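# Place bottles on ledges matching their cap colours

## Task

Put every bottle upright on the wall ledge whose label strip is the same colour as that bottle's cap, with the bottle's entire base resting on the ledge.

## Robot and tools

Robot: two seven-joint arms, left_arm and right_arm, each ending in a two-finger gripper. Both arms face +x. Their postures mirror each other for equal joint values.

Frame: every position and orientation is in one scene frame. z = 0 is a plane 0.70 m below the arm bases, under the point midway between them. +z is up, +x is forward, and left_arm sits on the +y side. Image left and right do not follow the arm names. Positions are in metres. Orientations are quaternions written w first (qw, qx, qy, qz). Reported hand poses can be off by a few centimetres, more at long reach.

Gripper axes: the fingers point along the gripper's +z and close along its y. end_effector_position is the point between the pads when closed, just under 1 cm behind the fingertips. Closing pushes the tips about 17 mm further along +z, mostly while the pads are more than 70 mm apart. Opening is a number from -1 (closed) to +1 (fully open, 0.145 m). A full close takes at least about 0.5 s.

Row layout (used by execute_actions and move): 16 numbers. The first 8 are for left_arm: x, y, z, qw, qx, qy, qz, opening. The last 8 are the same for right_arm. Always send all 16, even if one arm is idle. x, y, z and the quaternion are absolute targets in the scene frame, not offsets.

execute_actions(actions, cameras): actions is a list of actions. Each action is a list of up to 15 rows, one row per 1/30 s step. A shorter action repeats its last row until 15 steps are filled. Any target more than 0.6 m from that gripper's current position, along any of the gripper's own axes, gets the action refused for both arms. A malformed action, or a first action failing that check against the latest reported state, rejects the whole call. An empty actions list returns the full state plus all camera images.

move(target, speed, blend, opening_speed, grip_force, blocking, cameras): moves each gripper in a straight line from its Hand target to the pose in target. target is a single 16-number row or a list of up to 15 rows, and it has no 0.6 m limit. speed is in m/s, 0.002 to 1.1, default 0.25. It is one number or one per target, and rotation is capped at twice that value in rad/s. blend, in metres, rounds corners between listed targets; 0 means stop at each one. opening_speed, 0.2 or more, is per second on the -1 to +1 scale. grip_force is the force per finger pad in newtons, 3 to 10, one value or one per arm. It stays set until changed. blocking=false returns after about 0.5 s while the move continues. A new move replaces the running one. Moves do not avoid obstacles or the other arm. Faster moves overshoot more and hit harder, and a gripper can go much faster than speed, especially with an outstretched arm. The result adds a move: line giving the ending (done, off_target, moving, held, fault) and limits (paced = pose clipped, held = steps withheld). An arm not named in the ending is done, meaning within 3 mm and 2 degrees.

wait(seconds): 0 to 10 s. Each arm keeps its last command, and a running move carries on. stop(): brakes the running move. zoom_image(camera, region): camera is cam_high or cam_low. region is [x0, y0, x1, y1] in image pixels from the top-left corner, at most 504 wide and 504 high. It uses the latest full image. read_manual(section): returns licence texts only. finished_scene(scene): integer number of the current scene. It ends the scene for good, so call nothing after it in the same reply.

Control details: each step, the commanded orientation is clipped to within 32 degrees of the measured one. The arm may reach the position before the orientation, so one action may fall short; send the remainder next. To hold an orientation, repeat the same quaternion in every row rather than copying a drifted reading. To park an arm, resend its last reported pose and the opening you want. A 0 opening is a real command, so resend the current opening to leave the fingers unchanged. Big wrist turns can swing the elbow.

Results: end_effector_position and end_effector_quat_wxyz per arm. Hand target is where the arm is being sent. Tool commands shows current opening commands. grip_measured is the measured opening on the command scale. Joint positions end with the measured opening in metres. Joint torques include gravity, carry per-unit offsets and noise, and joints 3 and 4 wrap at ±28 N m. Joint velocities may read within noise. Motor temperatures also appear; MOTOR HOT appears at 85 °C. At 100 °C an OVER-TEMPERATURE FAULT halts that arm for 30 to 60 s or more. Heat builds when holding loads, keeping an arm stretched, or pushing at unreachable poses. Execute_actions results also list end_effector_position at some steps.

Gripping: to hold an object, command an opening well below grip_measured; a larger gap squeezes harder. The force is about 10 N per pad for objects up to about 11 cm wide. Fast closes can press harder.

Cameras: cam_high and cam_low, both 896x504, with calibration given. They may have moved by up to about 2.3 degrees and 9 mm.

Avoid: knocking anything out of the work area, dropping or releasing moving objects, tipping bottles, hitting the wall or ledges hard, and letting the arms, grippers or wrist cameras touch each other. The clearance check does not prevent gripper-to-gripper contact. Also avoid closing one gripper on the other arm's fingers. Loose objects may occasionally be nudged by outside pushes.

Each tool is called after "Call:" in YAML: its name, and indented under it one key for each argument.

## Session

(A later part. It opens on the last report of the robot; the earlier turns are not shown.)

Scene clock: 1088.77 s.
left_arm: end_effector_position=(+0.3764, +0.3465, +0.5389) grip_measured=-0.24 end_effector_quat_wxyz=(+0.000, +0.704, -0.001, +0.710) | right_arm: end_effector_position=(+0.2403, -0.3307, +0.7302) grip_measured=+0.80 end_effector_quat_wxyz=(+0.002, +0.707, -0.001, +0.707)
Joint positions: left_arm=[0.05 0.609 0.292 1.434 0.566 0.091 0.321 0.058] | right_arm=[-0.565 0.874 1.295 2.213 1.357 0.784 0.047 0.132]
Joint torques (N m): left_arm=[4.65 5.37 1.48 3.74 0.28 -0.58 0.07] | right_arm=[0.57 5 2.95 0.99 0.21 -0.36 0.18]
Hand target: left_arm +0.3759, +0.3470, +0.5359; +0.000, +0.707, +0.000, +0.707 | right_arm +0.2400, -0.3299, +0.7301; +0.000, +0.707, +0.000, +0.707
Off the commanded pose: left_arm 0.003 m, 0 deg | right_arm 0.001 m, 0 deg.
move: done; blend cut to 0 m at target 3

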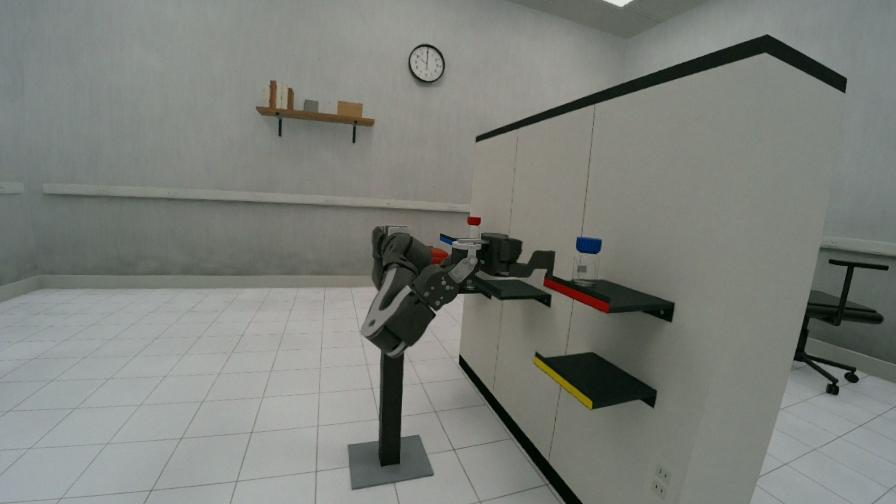

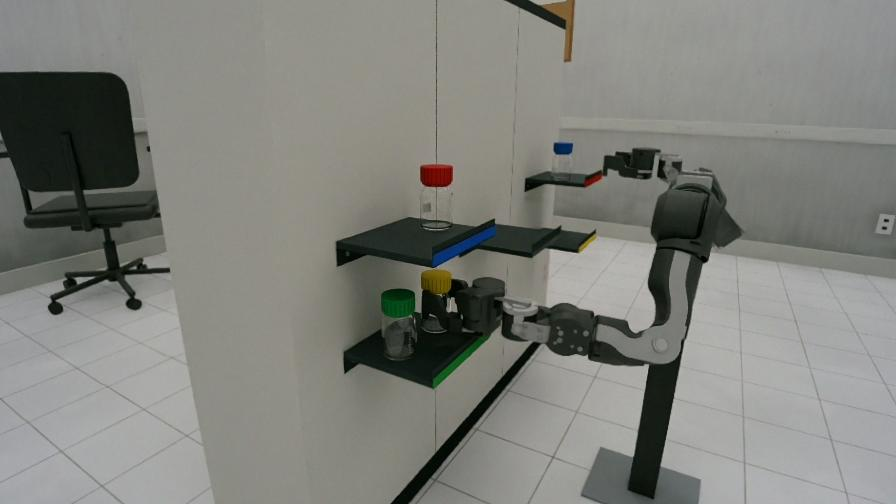

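Call:
move:
  target:
    - [0.376,0.347,0.558,0,0.7071,0,0.7071,-0.6,0.24,-0.33,0.73,0,0.7071,0,0.7071,0.8]
    - [0.372,0.22,0.63,0.0923,0.7010,-0.0923,0.7010,-0.6,0.24,-0.33,0.73,0,0.7071,0,0.7071,0.8]
    - [0.378,0.10,0.655,0.2126,0.6744,-0.2126,0.6744,-0.6,0.24,-0.33,0.73,0,0.7071,0,0.7071,0.8]
    - [0.378,0.01,0.650,0.2126,0.6744,-0.2126,0.6744,-0.6,0.24,-0.33,0.73,0,0.7071,0,0.7071,0.8]
    - [0.378,0.01,0.635,0.2126,0.6744,-0.2126,0.6744,-0.6,0.24,-0.33,0.73,0,0.7071,0,0.7071,0.8]
  speed: [0.1,0.2,0.2,0.15,0.04]
  blend: [0.01,0.03,0.03,0.005,0]
  cameras: ["all"]

Call:
zoom_image:
  camera: "cam_low"
  region: [430, 130, 650, 280]

Scene clock: 1108.80 s.
left_arm: end_effector_position=(+0.3781, +0.0106, +0.6338) grip_measured=-0.24 end_effector_quat_wxyz=(+0.211, +0.678, -0.211, +0.671) | right_arm: end_effector_position=(+0.2403, -0.3307, +0.7302) grip_measured=+0.80 end_effector_quat_wxyz=(+0.002, +0.707, -0.001, +0.707)
Joint positions: left_arm=[0.47 0.183 -0.394 1.884 0.423 0.664 0.054 0.058] | right_arm=[-0.565 0.874 1.295 2.213 1.357 0.784 0.047 0.132]
Joint torques (N m): left_arm=[7.5 -0.25 0.58 3.88 0.12 -1 0.21] | right_arm=[0.28 5.13 2.99 1.05 0.19 -0.39 0.2]
Hand target: left_arm +0.3779, +0.0099, +0.6351; +0.213, +0.674, -0.213, +0.674 | right_arm +0.2400, -0.3299, +0.7301; +0.000, +0.707, +0.000, +0.707
Off the commanded pose: left_arm 0.001 m, 1 deg | right_arm 0.001 m, 0 deg.
move: done

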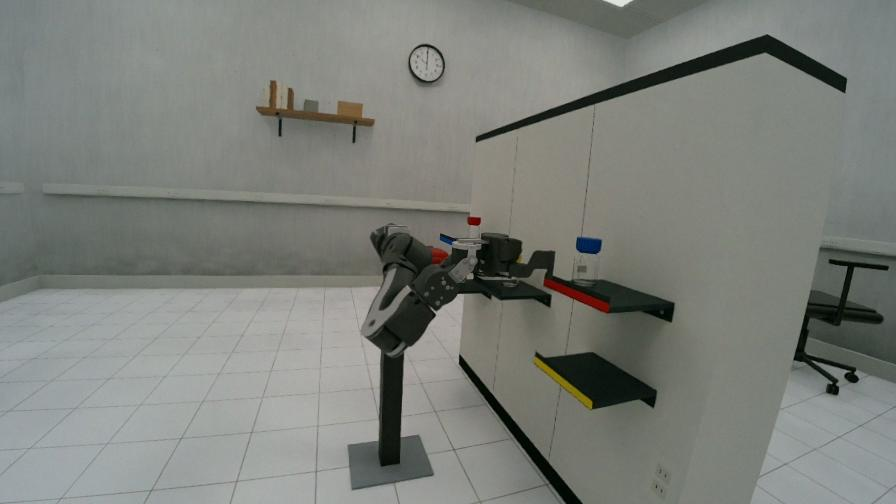

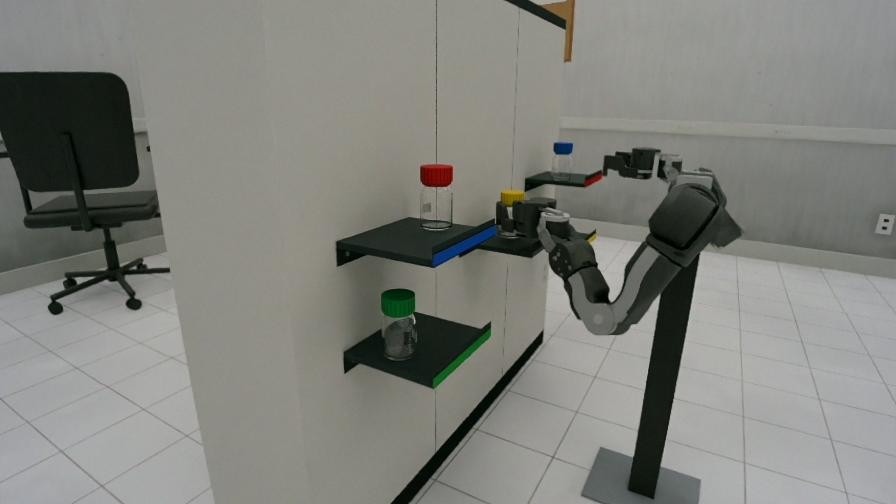

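Scaled by 2.291 from the camera's 896x504 image, which has a finer 1280x720 frame.

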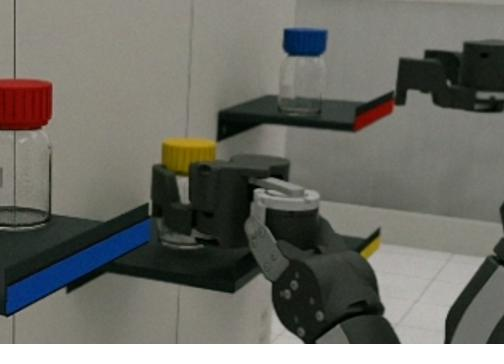

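Call:
move:
  target:
    - [0.378,0.01,0.625,0.2126,0.6744,-0.2126,0.6744,-0.6,0.24,-0.33,0.73,0,0.7071,0,0.7071,0.8]
  speed: 0.03

Scene clock: 1113.27 s.
left_arm: end_effector_position=(+0.3779, +0.0108, +0.6303) grip_measured=-0.24 end_effector_quat_wxyz=(+0.212, +0.669, -0.211, +0.680) | right_arm: end_effector_position=(+0.2403, -0.3307, +0.7302) grip_measured=+0.80 end_effector_quat_wxyz=(+0.002, +0.707, -0.001, +0.707)
Joint positions: left_arm=[0.451 0.197 -0.406 1.875 0.42 0.604 0.055 0.058] | right_arm=[-0.565 0.874 1.295 2.213 1.357 0.784 0.047 0.132]
Joint torques (N m): left_arm=[6.03 0.07 0.16 2.84 0.17 -0.59 0.16] | right_arm=[0.46 4.89 2.84 0.98 0.17 -0.41 0.17]
Hand target: left_arm +0.3780, +0.0100, +0.6251; +0.213, +0.674, -0.213, +0.674 | right_arm +0.2400, -0.3299, +0.7301; +0.000, +0.707, +0.000, +0.707
Off the commanded pose: left_arm 0.005 m, 1 deg | right_arm 0.001 m, 0 deg.
move: off_target (left_arm)

Call:
move:
  target:
    - [0.378,0.01,0.6295,0.2126,0.6744,-0.2126,0.6744,0.3,0.24,-0.33,0.73,0,0.7071,0,0.7071,0.8]
    - [0.296,0.067,0.640,0.2126,0.6744,-0.2126,0.6744,0.3,0.245,-0.28,0.66,0,0.7071,0,0.7071,0.8]
    - [0.24,0.27,0.68,0,0.7071,0,0.7071,0.3,0.285,-0.10,0.65,-0.2126,0.6744,0.2126,0.6744,0.8]
    - [0.235,0.345,0.745,0,0.7071,0,0.7071,0.5,0.304,-0.05,0.643,-0.2126,0.6744,0.2126,0.6744,0.6]
  speed: [0.05,0.15,0.2,0.2]
  blend: [0,0.02,0.03,0]
  cameras: ["all"]

Call:
zoom_image:
  camera: "cam_low"
  region: [430, 130, 650, 280]

Call:
zoom_image:
  camera: "cam_high"
  region: [420, 200, 600, 320]

Scene clock: 1142.10 s.
left_arm: end_effector_position=(+0.2349, +0.3461, +0.7460) grip_measured=+0.50 end_effector_quat_wxyz=(-0.003, +0.706, +0.002, +0.709) | right_arm: end_effector_position=(+0.3031, -0.0493, +0.6439) grip_measured=+0.60 end_effector_quat_wxyz=(-0.216, +0.672, +0.214, +0.675)
Joint positions: left_arm=[-0.659 0.93 1.424 2.136 1.411 0.781 0.094 0.112] | right_arm=[0.286 0.602 -0.409 2.299 0.828 0.588 -0.23 0.119]
Joint torques (N m): left_arm=[0.38 5.08 1.85 0.99 0.21 -0.57 0.23] | right_arm=[3.71 1.31 1.88 2.28 -0.08 -0.33 -0.16]
Hand target: left_arm +0.2350, +0.3449, +0.7450; +0.000, +0.707, +0.000, +0.707 | right_arm +0.3040, -0.0500, +0.6430; -0.213, +0.674, +0.213, +0.674
Off the commanded pose: left_arm 0.002 m, 0 deg | right_arm 0.001 m, 0 deg.
move: done

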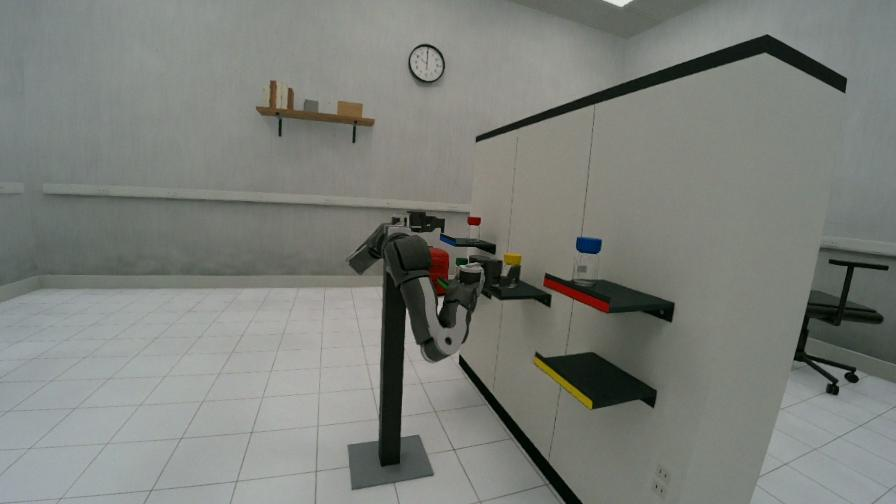

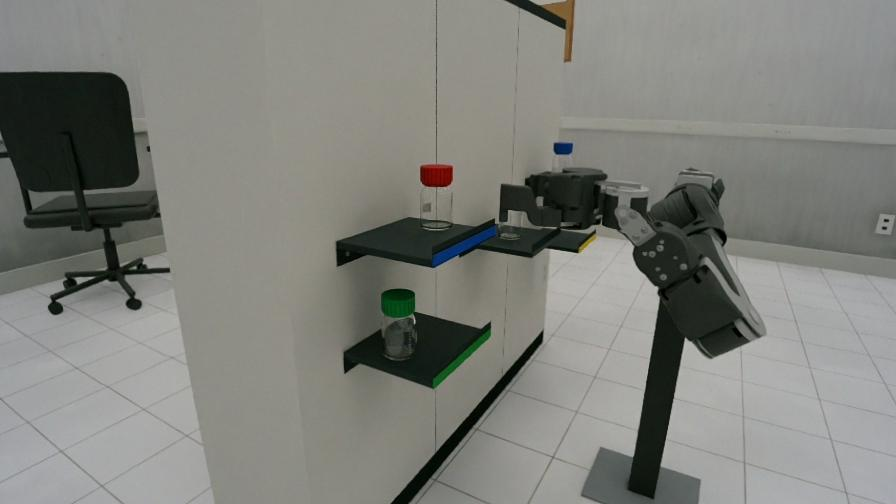

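Scaled by 2.291 from the camera's 896x504 image, which has a finer 1280x720 frame.

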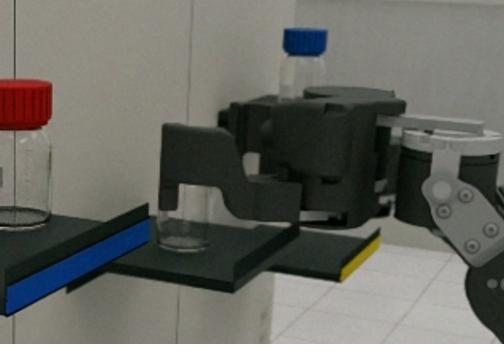

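Scaled by 2.800 from the camera's 896x504 image, which has a finer 1280x720 frame.

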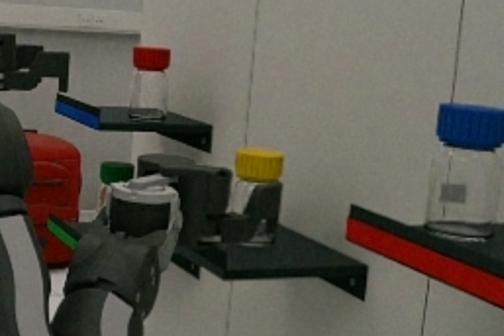

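Call:
move:
  target:
    - [0.367,0.348,0.738,0,0.7071,0,0.7071,0.5,0.378,0.003,0.641,-0.2126,0.6744,0.2126,0.6744,0.6]
    - [0.367,0.348,0.738,0,0.7071,0,0.7071,-0.6,0.378,0.003,0.641,-0.2126,0.6744,0.2126,0.6744,-0.6]
  speed: [0.12,0.1]
  opening_speed: 1.5
  cameras: ["all"]

Call:
zoom_image:
  camera: "cam_low"
  region: [400, 130, 620, 280]

Call:
zoom_image:
  camera: "cam_high"
  region: [420, 200, 600, 320]

Scene clock: 1158.03 s.
left_arm: end_effector_position=(+0.3670, +0.3467, +0.7411) grip_measured=-0.31 end_effector_quat_wxyz=(+0.001, +0.705, -0.003, +0.709) | right_arm: end_effector_position=(+0.3782, +0.0024, +0.6410) grip_measured=-0.25 end_effector_quat_wxyz=(-0.213, +0.675, +0.211, +0.674)
Joint positions: left_arm=[-0.586 1.532 0.821 1.719 1.569 0.23 -0.117 0.052] | right_arm=[0.615 0.334 -0.621 1.875 0.715 0.559 -0.217 0.057]
Joint torques (N m): left_arm=[3.97 5.39 2.82 0.32 0.11 -0.68 -0.01] | right_arm=[5.66 -0.22 1.77 2.85 -0.11 -0.56 0.04]
Hand target: left_arm +0.3670, +0.3480, +0.7381; +0.000, +0.707, +0.000, +0.707 | right_arm +0.3780, +0.0030, +0.6410; -0.213, +0.674, +0.213, +0.674
Off the commanded pose: left_arm 0.003 m, 1 deg | right_arm 0.001 m, 0 deg.
move: done

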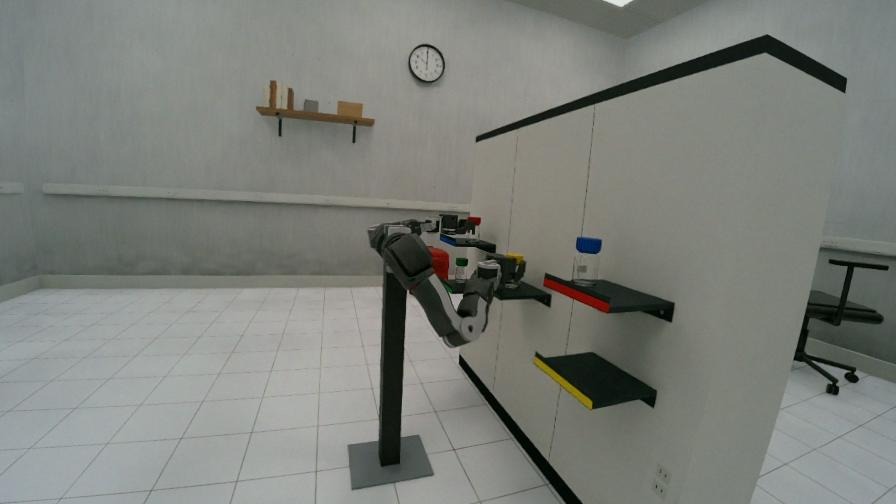

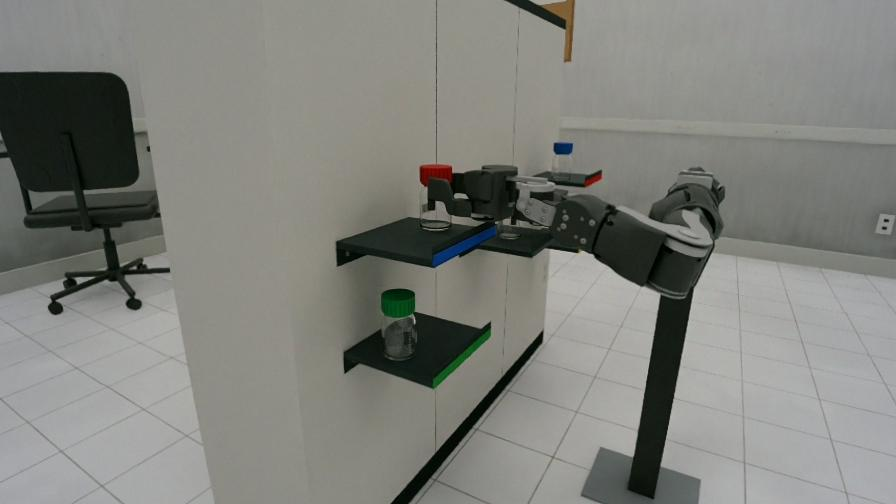

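Scaled by 2.291 from the camera's 896x504 image, which has a finer 1280x720 frame.

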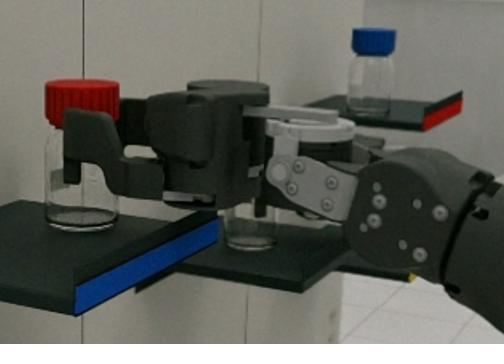

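Scaled by 2.800 from the camera's 896x504 image, which has a finer 1280x720 frame.

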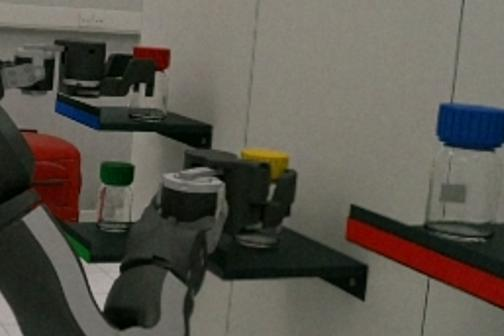

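Call:
move:
  target:
    - [0.367,0.348,0.738,0,0.7071,0,0.7071,0.1,0.378,0.003,0.641,-0.2126,0.6744,0.2126,0.6744,-0.6]
    - [0.374,0.348,0.738,0,0.7071,0,0.7071,0.1,0.378,0.003,0.662,-0.2126,0.6744,0.2126,0.6744,-0.6]
    - [0.374,0.348,0.738,0,0.7071,0,0.7071,-0.6,0.378,0.003,0.662,-0.2126,0.6744,0.2126,0.6744,-0.6]
    - [0.374,0.348,0.765,0,0.7071,0,0.7071,-0.6,0.374,-0.10,0.66,-0.153,0.6903,0.153,0.6903,-0.6]
    - [0.374,0.345,0.765,0,0.7071,0,0.7071,-0.6,0.372,-0.21,0.62,-0.0616,0.7044,0.0616,0.7044,-0.6]
    - [0.374,0.345,0.765,0,0.7071,0,0.7071,-0.6,0.372,-0.33,0.58,0,0.7071,0,0.7071,-0.6]
    - [0.374,0.345,0.765,0,0.7071,0,0.7071,-0.6,0.372,-0.40,0.572,0.0923,0.7010,-0.0923,0.7010,-0.6]
  speed: [0.1,0.06,0.1,0.2,0.2,0.2,0.15]
  blend: [0,0,0,0.02,0.03,0.03,0]
  cameras: ["all"]

Call:
zoom_image:
  camera: "cam_low"
  region: [400, 130, 620, 280]

Call:
zoom_image:
  camera: "cam_high"
  region: [500, 220, 700, 420]

Scene clock: 1215.97 s.
left_arm: end_effector_position=(+0.3738, +0.3458, +0.7616) grip_measured=-0.27 end_effector_quat_wxyz=(-0.006, +0.710, -0.011, +0.704) | right_arm: end_effector_position=(+0.3721, -0.3977, +0.5667) grip_measured=-0.25 end_effector_quat_wxyz=(+0.089, +0.709, -0.089, +0.694)
Joint positions: left_arm=[-1.264 1.6 1.569 1.665 1.585 0.313 -0.114 0.055] | right_arm=[0.039 0.773 0.242 1.486 0.74 0.165 -0.017 0.057]
Joint torques (N m): left_arm=[5.05 2.97 4.45 0.34 0.13 -0.88 -0.09] | right_arm=[4.68 6.55 4.48 3.29 0.05 -0.82 -0.14]
Hand target: left_arm +0.3740, +0.3452, +0.7649; -0.006, +0.705, -0.010, +0.709 | right_arm +0.3719, -0.4000, +0.5720; +0.092, +0.701, -0.092, +0.701
Off the commanded pose: left_arm 0.004 m, 2 deg | right_arm 0.006 m, 1 deg.
joint sent to its limit (left arm) — joint 3 (upper arm roll), upper limit; joint 5 (forearm roll), upper limit. The joint targets still meet the commanded pose.
move: off_target (left_arm, right_arm)

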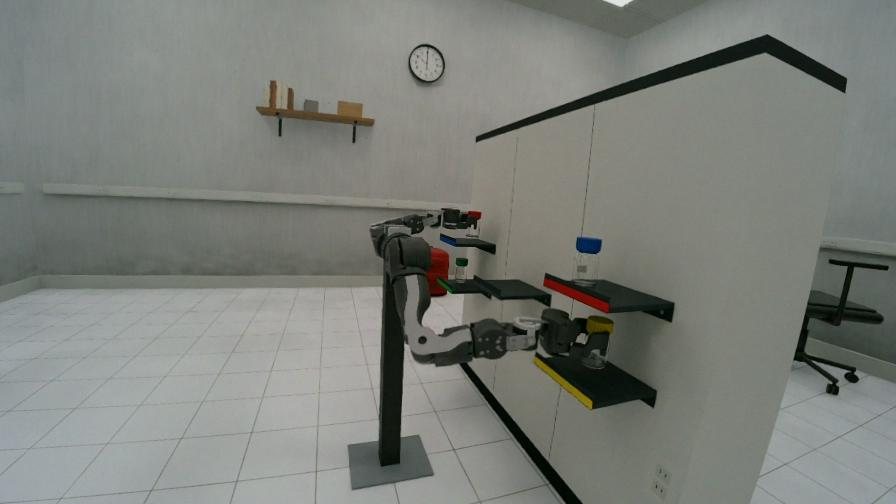

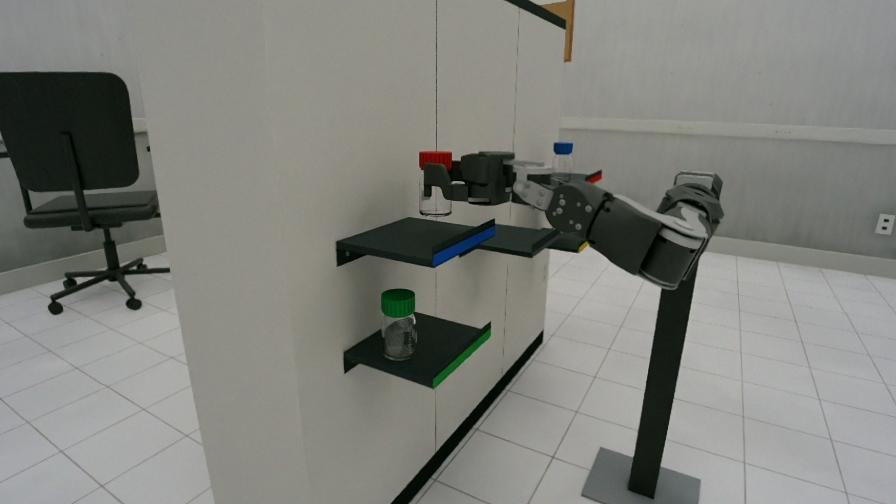

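Scaled by 2.291 from the camera's 896x504 image, which has a finer 1280x720 frame.

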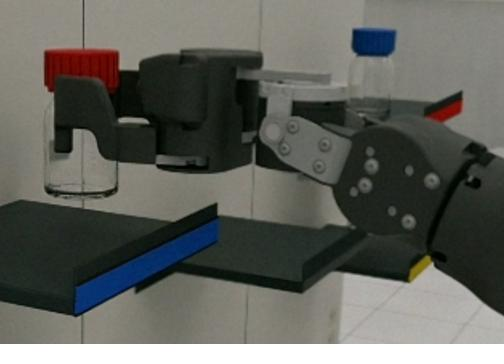

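Scaled by 2.520 from the camera's 896x504 image, which has a finer 1280x720 frame.

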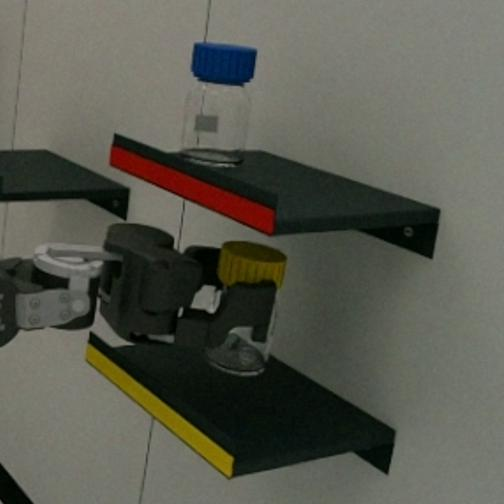

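Call:
move:
  target:
    - [0.374,0.25,0.765,0,0.7071,0,0.7071,-0.6,0.372,-0.40,0.557,0.0923,0.7010,-0.0923,0.7010,-0.6]
    - [0.372,0.19,0.71,0.0923,0.7010,-0.0923,0.7010,-0.6,0.372,-0.40,0.545,0.0923,0.7010,-0.0923,0.7010,-0.6]
  speed: [0.15,0.1]
  blend: [0.01,0]
  cameras: ["all"]

Call:
zoom_image:
  camera: "cam_high"
  region: [500, 220, 700, 420]

Scene clock: 1227.30 s.
left_arm: end_effector_position=(+0.3722, +0.1913, +0.7100) grip_measured=-0.27 end_effector_quat_wxyz=(+0.081, +0.695, -0.100, +0.708) | right_arm: end_effector_position=(+0.3710, -0.4018, +0.5446) grip_measured=-0.25 end_effector_quat_wxyz=(+0.095, +0.703, -0.095, +0.698)
Joint positions: left_arm=[-1.407 1.785 1.445 2.038 1.584 0.014 -0.422 0.055] | right_arm=[0.04 0.717 0.236 1.409 0.681 0.075 0.015 0.057]
Joint torques (N m): left_arm=[5.16 1.2 2.99 0.14 -0.01 -0.96 0.2] | right_arm=[4.55 6.03 1.84 2.95 0.11 -0.72 0.19]
Hand target: left_arm +0.3720, +0.1900, +0.7099; +0.086, +0.693, -0.100, +0.709 | right_arm +0.3720, -0.4000, +0.5451; +0.092, +0.701, -0.092, +0.701
Off the commanded pose: left_arm 0.001 m, 2 deg | right_arm 0.002 m, 1 deg.
joint sent to its limit (left arm) — joint 1 (shoulder pitch), lower limit; joint 5 (forearm roll), upper limit. The joint targets still meet the commanded pose.
move: done

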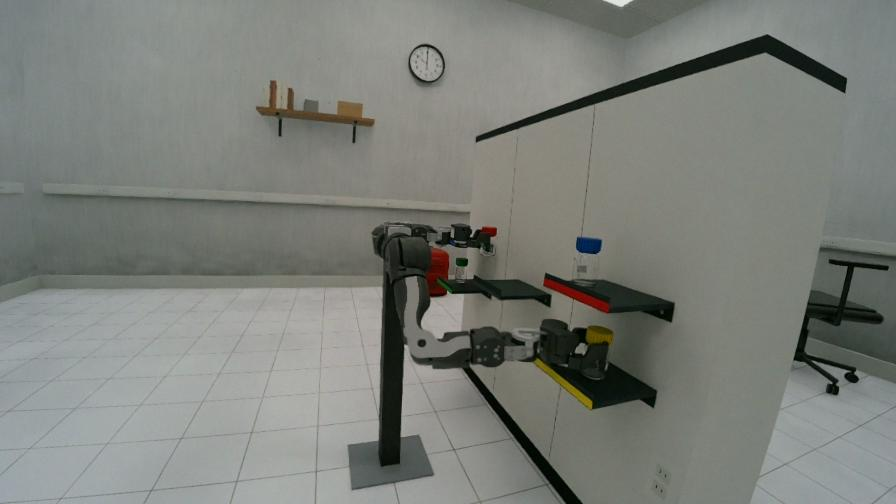

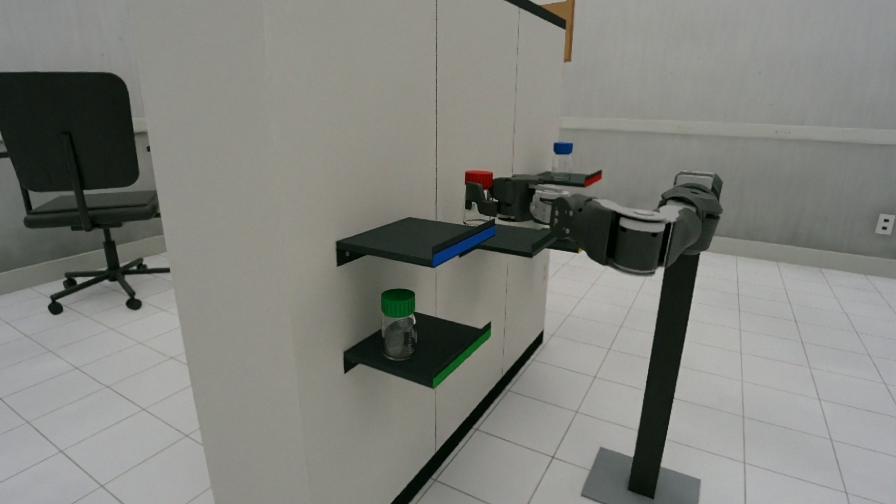

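Scaled by 2.520 from the camera's 896x504 image, which has a finer 1280x720 frame.

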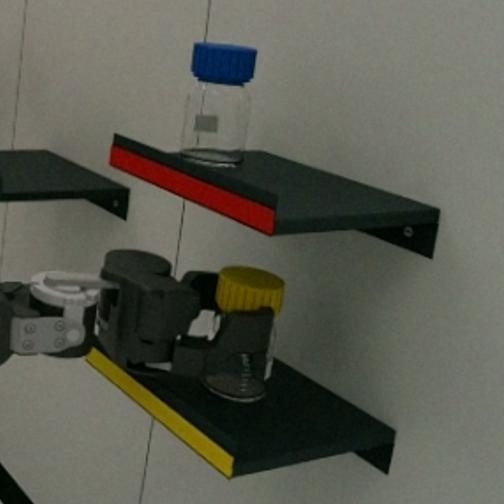

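Call:
move:
  target:
    - [0.372,0.20,0.64,0.0923,0.7010,-0.0923,0.7010,-0.6,0.372,-0.40,0.538,0.0923,0.7010,-0.0923,0.7010,-0.6]
  speed: [0.1]

Scene clock: 1236.00 s.
left_arm: end_effector_position=(+0.3721, +0.2015, +0.6389) grip_measured=-0.27 end_effector_quat_wxyz=(+0.089, +0.705, -0.090, +0.698) | right_arm: end_effector_position=(+0.3716, -0.4018, +0.5440) grip_measured=-0.25 end_effector_quat_wxyz=(+0.097, +0.694, -0.092, +0.707)
Joint positions: left_arm=[-1.407 1.804 1.097 1.984 1.48 -0.294 -0.396 0.055] | right_arm=[0.043 0.715 0.223 1.39 0.678 0.03 0.018 0.057]
Joint torques (N m): left_arm=[5.45 1.46 3.12 0.57 -0.19 -0.96 0.23] | right_arm=[3.55 5.66 1.21 2.33 0.21 -0.22 0.12]
Hand target: left_arm +0.3720, +0.2001, +0.6400; +0.092, +0.701, -0.092, +0.701 | right_arm +0.3719, -0.4000, +0.5381; +0.092, +0.701, -0.092, +0.701
Off the commanded pose: left_arm 0.002 m, 1 deg | right_arm 0.006 m, 1 deg.
move: off_target (right_arm)

Call:
move:
  target:
    - [0.372,0.20,0.655,0.0923,0.7010,-0.0923,0.7010,-0.6,0.372,-0.40,0.543,0.0923,0.7010,-0.0923,0.7010,0.3]
    - [0.376,0.10,0.668,0.2126,0.6744,-0.2126,0.6744,-0.6,0.265,-0.372,0.547,0.0923,0.7010,-0.0923,0.7010,0.3]
    - [0.378,0.01,0.665,0.2126,0.6744,-0.2126,0.6744,-0.6,0.245,-0.30,0.60,0,0.7071,0,0.7071,0.5]
    - [0.378,0.01,0.648,0.2126,0.6744,-0.2126,0.6744,-0.6,0.245,-0.30,0.60,0,0.7071,0,0.7071,0.5]
  speed: [0.1,0.15,0.15,0.05]
  blend: [0,0.02,0.005,0]
  cameras: ["all"]

Call:
zoom_image:
  camera: "cam_low"
  region: [430, 130, 650, 280]

Call:
zoom_image:
  camera: "cam_high"
  region: [420, 220, 660, 420]

Scene clock: 1258.73 s.
left_arm: end_effector_position=(+0.3311, +0.0645, +0.6581) grip_measured=-0.27 end_effector_quat_wxyz=(+0.261, +0.685, -0.282, +0.619) | right_arm: end_effector_position=(+0.2450, -0.2997, +0.5997) grip_measured=+0.50 end_effector_quat_wxyz=(+0.000, +0.707, -0.001, +0.708)
Joint positions: left_arm=[-1.407 2.011 1.259 2.087 1.574 -0.082 -0.155 0.055] | right_arm=[-0.816 0.606 0.741 2.223 0.905 0.124 0.095 0.112]
Joint torques (N m): left_arm=[5.84 0.65 2.62 0.62 -0.02 -1.01 -0.06] | right_arm=[-0.3 3.94 3.51 2.52 0.24 -0.38 0.08]
Hand target: left_arm +0.3313, +0.0650, +0.6581; +0.261, +0.683, -0.279, +0.622 | right_arm +0.2450, -0.3001, +0.6000; +0.000, +0.707, +0.000, +0.707
Off the commanded pose: left_arm 0.073 m, 12 deg | right_arm 0.000 m, 0 deg.
joint read past its limit (left arm) — joint 2 (shoulder roll), upper limit.
joint sent to its limit (left arm) — joint 1 (shoulder pitch), lower limit; joint 2 (shoulder roll), upper limit. The joint targets are off in position and orientation.
move: off_target (left_arm); blend cut to 0 m at target 3

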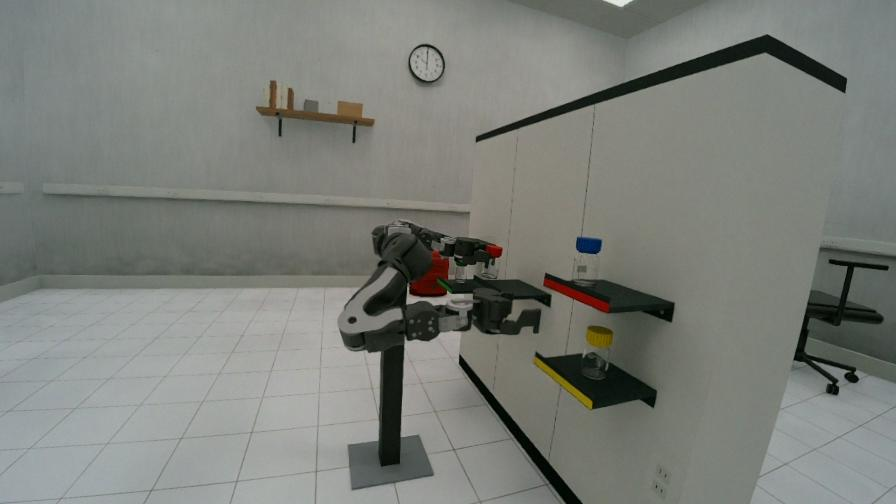

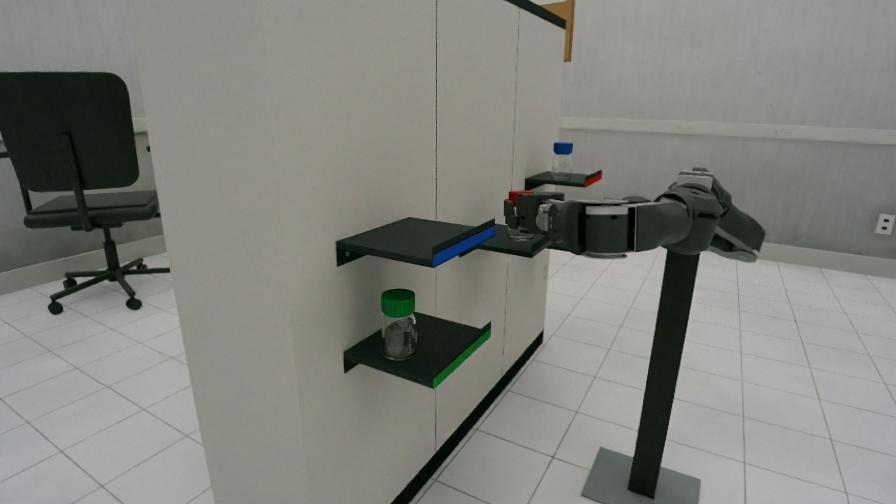

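Scaled by 2.291 from the camera's 896x504 image, which has a finer 1280x720 frame.

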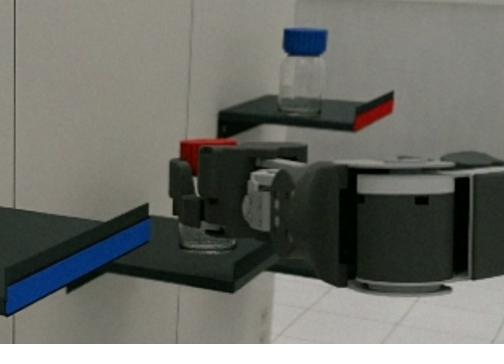

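Scaled by 2.100 from the camera's 896x504 image, which has a finer 1280x720 frame.

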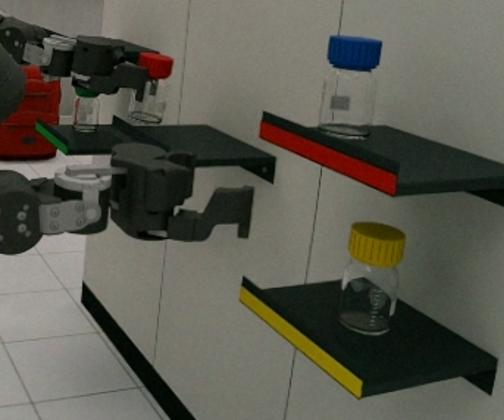

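Call:
move:
  target:
    - [0.36,0.16,0.69,0.0923,0.7010,-0.0923,0.7010,-0.6,0.245,-0.30,0.60,0,0.7071,0,0.7071,0.5]
    - [0.36,0.24,0.78,0,0.7071,0,0.7071,-0.6,0.245,-0.30,0.60,0,0.7071,0,0.7071,0.5]
    - [0.232,0.33,0.77,0,0.7071,0,0.7071,-0.6,0.245,-0.30,0.60,0,0.7071,0,0.7071,0.5]
    - [0.235,0.28,0.70,0,0.7071,0,0.7071,-0.6,0.245,-0.30,0.60,0,0.7071,0,0.7071,0.5]
  speed: [0.15,0.15,0.15,0.15]
  blend: [0.02,0.02,0.02,0]
  cameras: ["all"]

Scene clock: 1287.07 s.
left_arm: end_effector_position=(+0.2354, +0.2808, +0.6983) grip_measured=-0.27 end_effector_quat_wxyz=(+0.012, +0.712, -0.014, +0.702) | right_arm: end_effector_position=(+0.2450, -0.2997, +0.5997) grip_measured=+0.50 end_effector_quat_wxyz=(+0.000, +0.707, -0.001, +0.708)
Joint positions: left_arm=[-0.725 0.77 1.198 2.432 1.368 0.616 -0.076 0.055] | right_arm=[-0.816 0.606 0.741 2.223 0.905 0.124 0.095 0.112]
Joint torques (N m): left_arm=[1.12 3.13 1.32 1.17 0.02 -0.98 0.23] | right_arm=[-0.22 4.02 3.54 2.58 0.25 -0.37 0.09]
Hand target: left_arm +0.2353, +0.2805, +0.7000; +0.014, +0.708, -0.014, +0.706 | right_arm +0.2450, -0.3001, +0.6000; +0.000, +0.707, +0.000, +0.707
Off the commanded pose: left_arm 0.002 m, 2 deg | right_arm 0.000 m, 0 deg.
joint read past its limit (left arm) — joint 4 (elbow), upper limit, where the elbow is as bent as it goes.
joint sent to its limit (left arm) — joint 4 (elbow), upper limit, where the elbow is as bent as it goes. The joint targets still meet the commanded pose.
move: done

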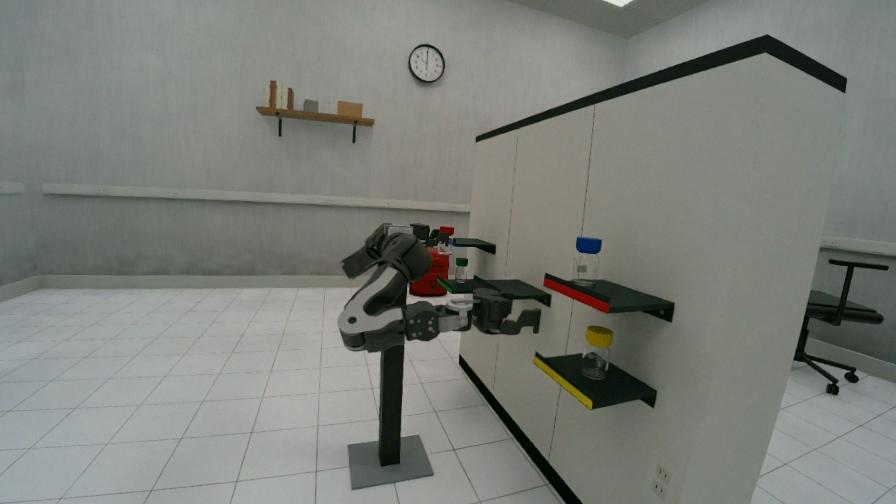

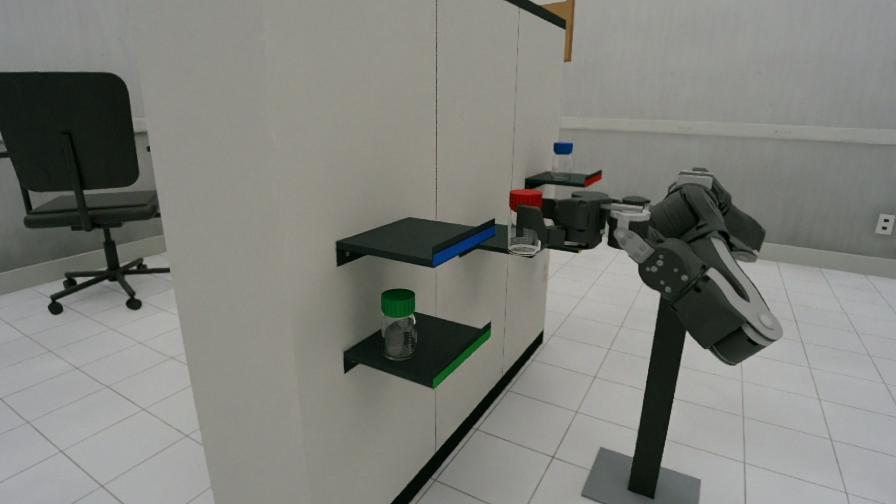

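Call:
move:
  target:
    - [0.25,0.20,0.69,0.0923,0.7010,-0.0923,0.7010,-0.6,0.245,-0.30,0.60,0,0.7071,0,0.7071,0.5]
    - [0.30,0.075,0.678,0.2126,0.6744,-0.2126,0.6744,-0.6,0.245,-0.30,0.60,0,0.7071,0,0.7071,0.5]
    - [0.378,0.01,0.670,0.2126,0.6744,-0.2126,0.6744,-0.6,0.245,-0.30,0.60,0,0.7071,0,0.7071,0.5]
    - [0.378,0.01,0.645,0.2126,0.6744,-0.2126,0.6744,-0.6,0.245,-0.30,0.60,0,0.7071,0,0.7071,0.5]
  speed: [0.15,0.15,0.15,0.05]
  blend: [0.03,0.02,0.005,0]
  cameras: ["all"]

Call:
zoom_image:
  camera: "cam_low"
  region: [430, 130, 650, 280]

Scene clock: 1303.10 s.
left_arm: end_effector_position=(+0.3780, +0.0103, +0.6433) grip_measured=-0.27 end_effector_quat_wxyz=(+0.210, +0.678, -0.213, +0.671) | right_arm: end_effector_position=(+0.2450, -0.2997, +0.5997) grip_measured=+0.50 end_effector_quat_wxyz=(+0.000, +0.707, -0.001, +0.708)
Joint positions: left_arm=[0.741 0.521 -0.781 1.896 0.945 0.437 -0.338 0.055] | right_arm=[-0.816 0.606 0.741 2.223 0.905 0.124 0.095 0.112]
Joint torques (N m): left_arm=[7.85 0.38 2.48 2.89 -0.16 -0.98 0.23] | right_arm=[-0.28 4.07 3.37 2.54 0.26 -0.38 0.08]
Hand target: left_arm +0.3780, +0.0100, +0.6449; +0.213, +0.674, -0.213, +0.674 | right_arm +0.2450, -0.3001, +0.6000; +0.000, +0.707, +0.000, +0.707
Off the commanded pose: left_arm 0.002 m, 1 deg | right_arm 0.000 m, 0 deg.
move: done

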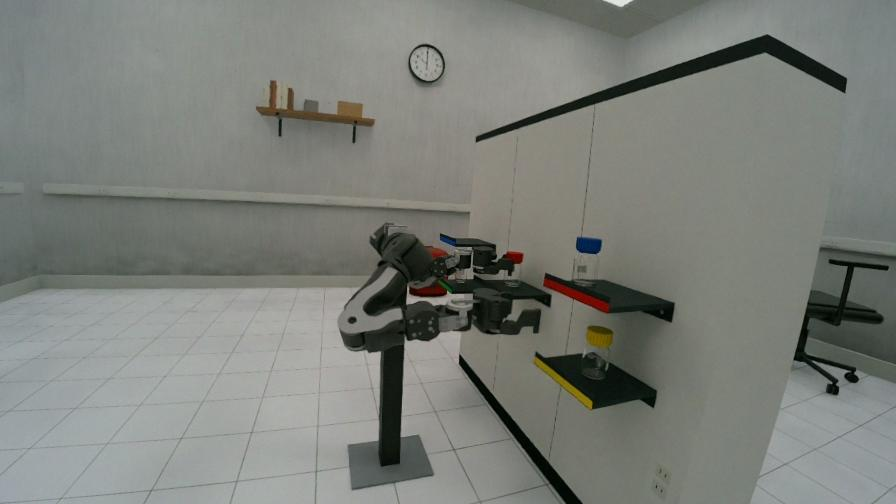

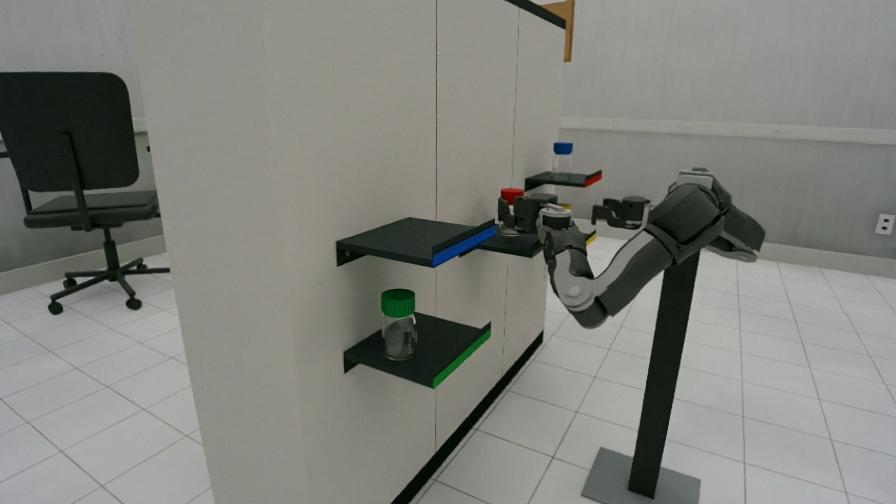

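Scaled by 2.291 from the camera's 896x504 image, which has a finer 1280x720 frame.

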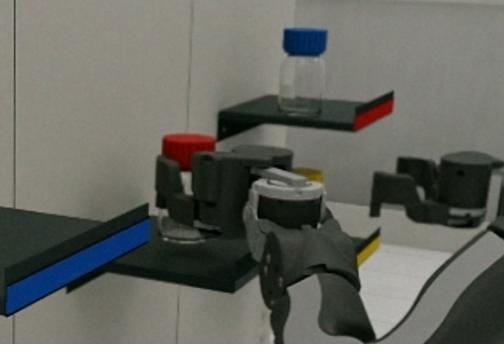

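Call:
move:
  target:
    - [0.378,0.01,0.632,0.2126,0.6744,-0.2126,0.6744,-0.6,0.245,-0.30,0.60,0,0.7071,0,0.7071,0.5]
  speed: [0.04]

Scene clock: 1307.93 s.
left_arm: end_effector_position=(+0.3780, +0.0105, +0.6362) grip_measured=-0.27 end_effector_quat_wxyz=(+0.213, +0.671, -0.210, +0.678) | right_arm: end_effector_position=(+0.2450, -0.2997, +0.5997) grip_measured=+0.50 end_effector_quat_wxyz=(+0.000, +0.707, -0.001, +0.708)
Joint positions: left_arm=[0.711 0.525 -0.793 1.883 0.909 0.38 -0.32 0.055] | right_arm=[-0.816 0.606 0.741 2.223 0.905 0.124 0.095 0.112]
Joint torques (N m): left_arm=[6.87 0.83 1.46 2.29 -0.06 -0.64 0.22] | right_arm=[-0.17 3.97 3.48 2.51 0.24 -0.38 0.07]
Hand target: left_arm +0.3780, +0.0101, +0.6320; +0.212, +0.674, -0.213, +0.674 | right_arm +0.2450, -0.3001, +0.6000; +0.000, +0.707, +0.000, +0.707
Off the commanded pose: left_arm 0.004 m, 1 deg | right_arm 0.000 m, 0 deg.
move: off_target (left_arm)

Call:
move:
  target:
    - [0.378,0.01,0.6355,0.2126,0.6744,-0.2126,0.6744,0.3,0.245,-0.30,0.60,0,0.7071,0,0.7071,0.5]
    - [0.296,0.067,0.648,0.2126,0.6744,-0.2126,0.6744,0.3,0.245,-0.28,0.65,0,0.7071,0,0.7071,0.5]
    - [0.24,0.25,0.66,0,0.7071,0,0.7071,0.3,0.28,-0.12,0.65,-0.2126,0.6744,0.2126,0.6744,0.5]
    - [0.24,0.29,0.66,0,0.7071,0,0.7071,0.3,0.304,-0.052,0.645,-0.2126,0.6744,0.2126,0.6744,0.5]
    - [0.24,0.29,0.66,0,0.7071,0,0.7071,0.3,0.379,0.001,0.641,-0.2126,0.6744,0.2126,0.6744,0.4]
    - [0.24,0.29,0.66,0,0.7071,0,0.7071,0.3,0.379,0.001,0.641,-0.2126,0.6744,0.2126,0.6744,-0.6]
  speed: [0.05,0.15,0.2,0.15,0.12,0.1]
  blend: [0,0.02,0.03,0.01,0,0]
  cameras: ["all"]

Call:
zoom_image:
  camera: "cam_high"
  region: [420, 200, 600, 320]

Scene clock: 1335.63 s.
left_arm: end_effector_position=(+0.2402, +0.2898, +0.6601) grip_measured=+0.30 end_effector_quat_wxyz=(-0.001, +0.707, +0.000, +0.707) | right_arm: end_effector_position=(+0.3798, -0.0001, +0.6411) grip_measured=-0.24 end_effector_quat_wxyz=(-0.211, +0.676, +0.210, +0.674)
Joint positions: left_arm=[-1.024 0.78 1.068 2.388 1.237 0.207 -0.091 0.098] | right_arm=[0.671 0.406 -0.699 1.871 0.813 0.499 -0.284 0.058]
Joint torques (N m): left_arm=[-0.33 2.47 2.52 1.69 0.15 -0.62 0.23] | right_arm=[5.5 0.2 2.17 2.99 -0.1 -0.53 0.13]
Hand target: left_arm +0.2400, +0.2900, +0.6600; +0.000, +0.707, +0.000, +0.707 | right_arm +0.3790, +0.0010, +0.6410; -0.213, +0.674, +0.213, +0.674
Off the commanded pose: left_arm 0.000 m, 0 deg | right_arm 0.001 m, 0 deg.
move: done

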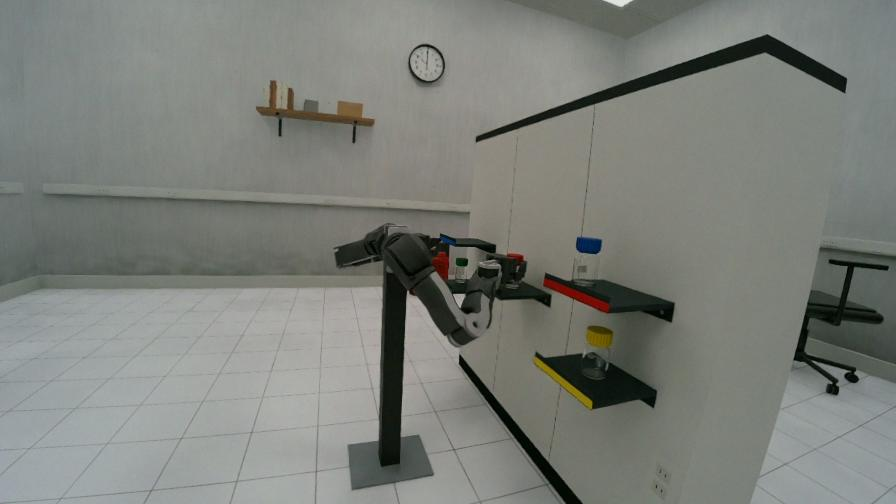

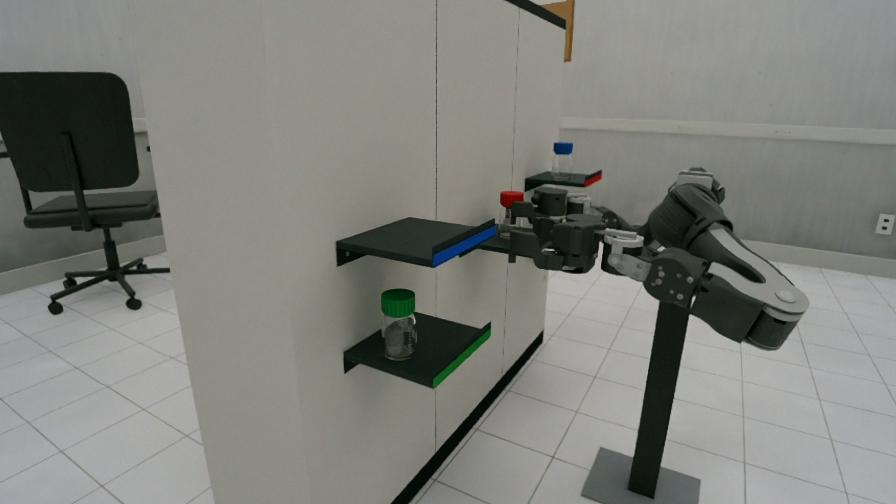

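Scaled by 2.800 from the camera's 896x504 image, which has a finer 1280x720 frame.

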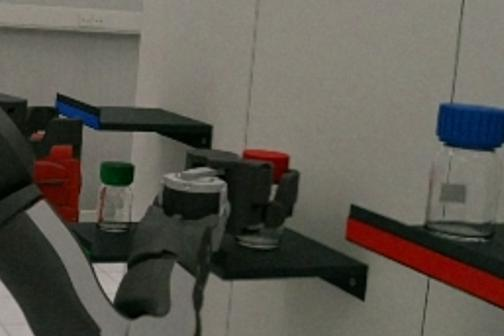

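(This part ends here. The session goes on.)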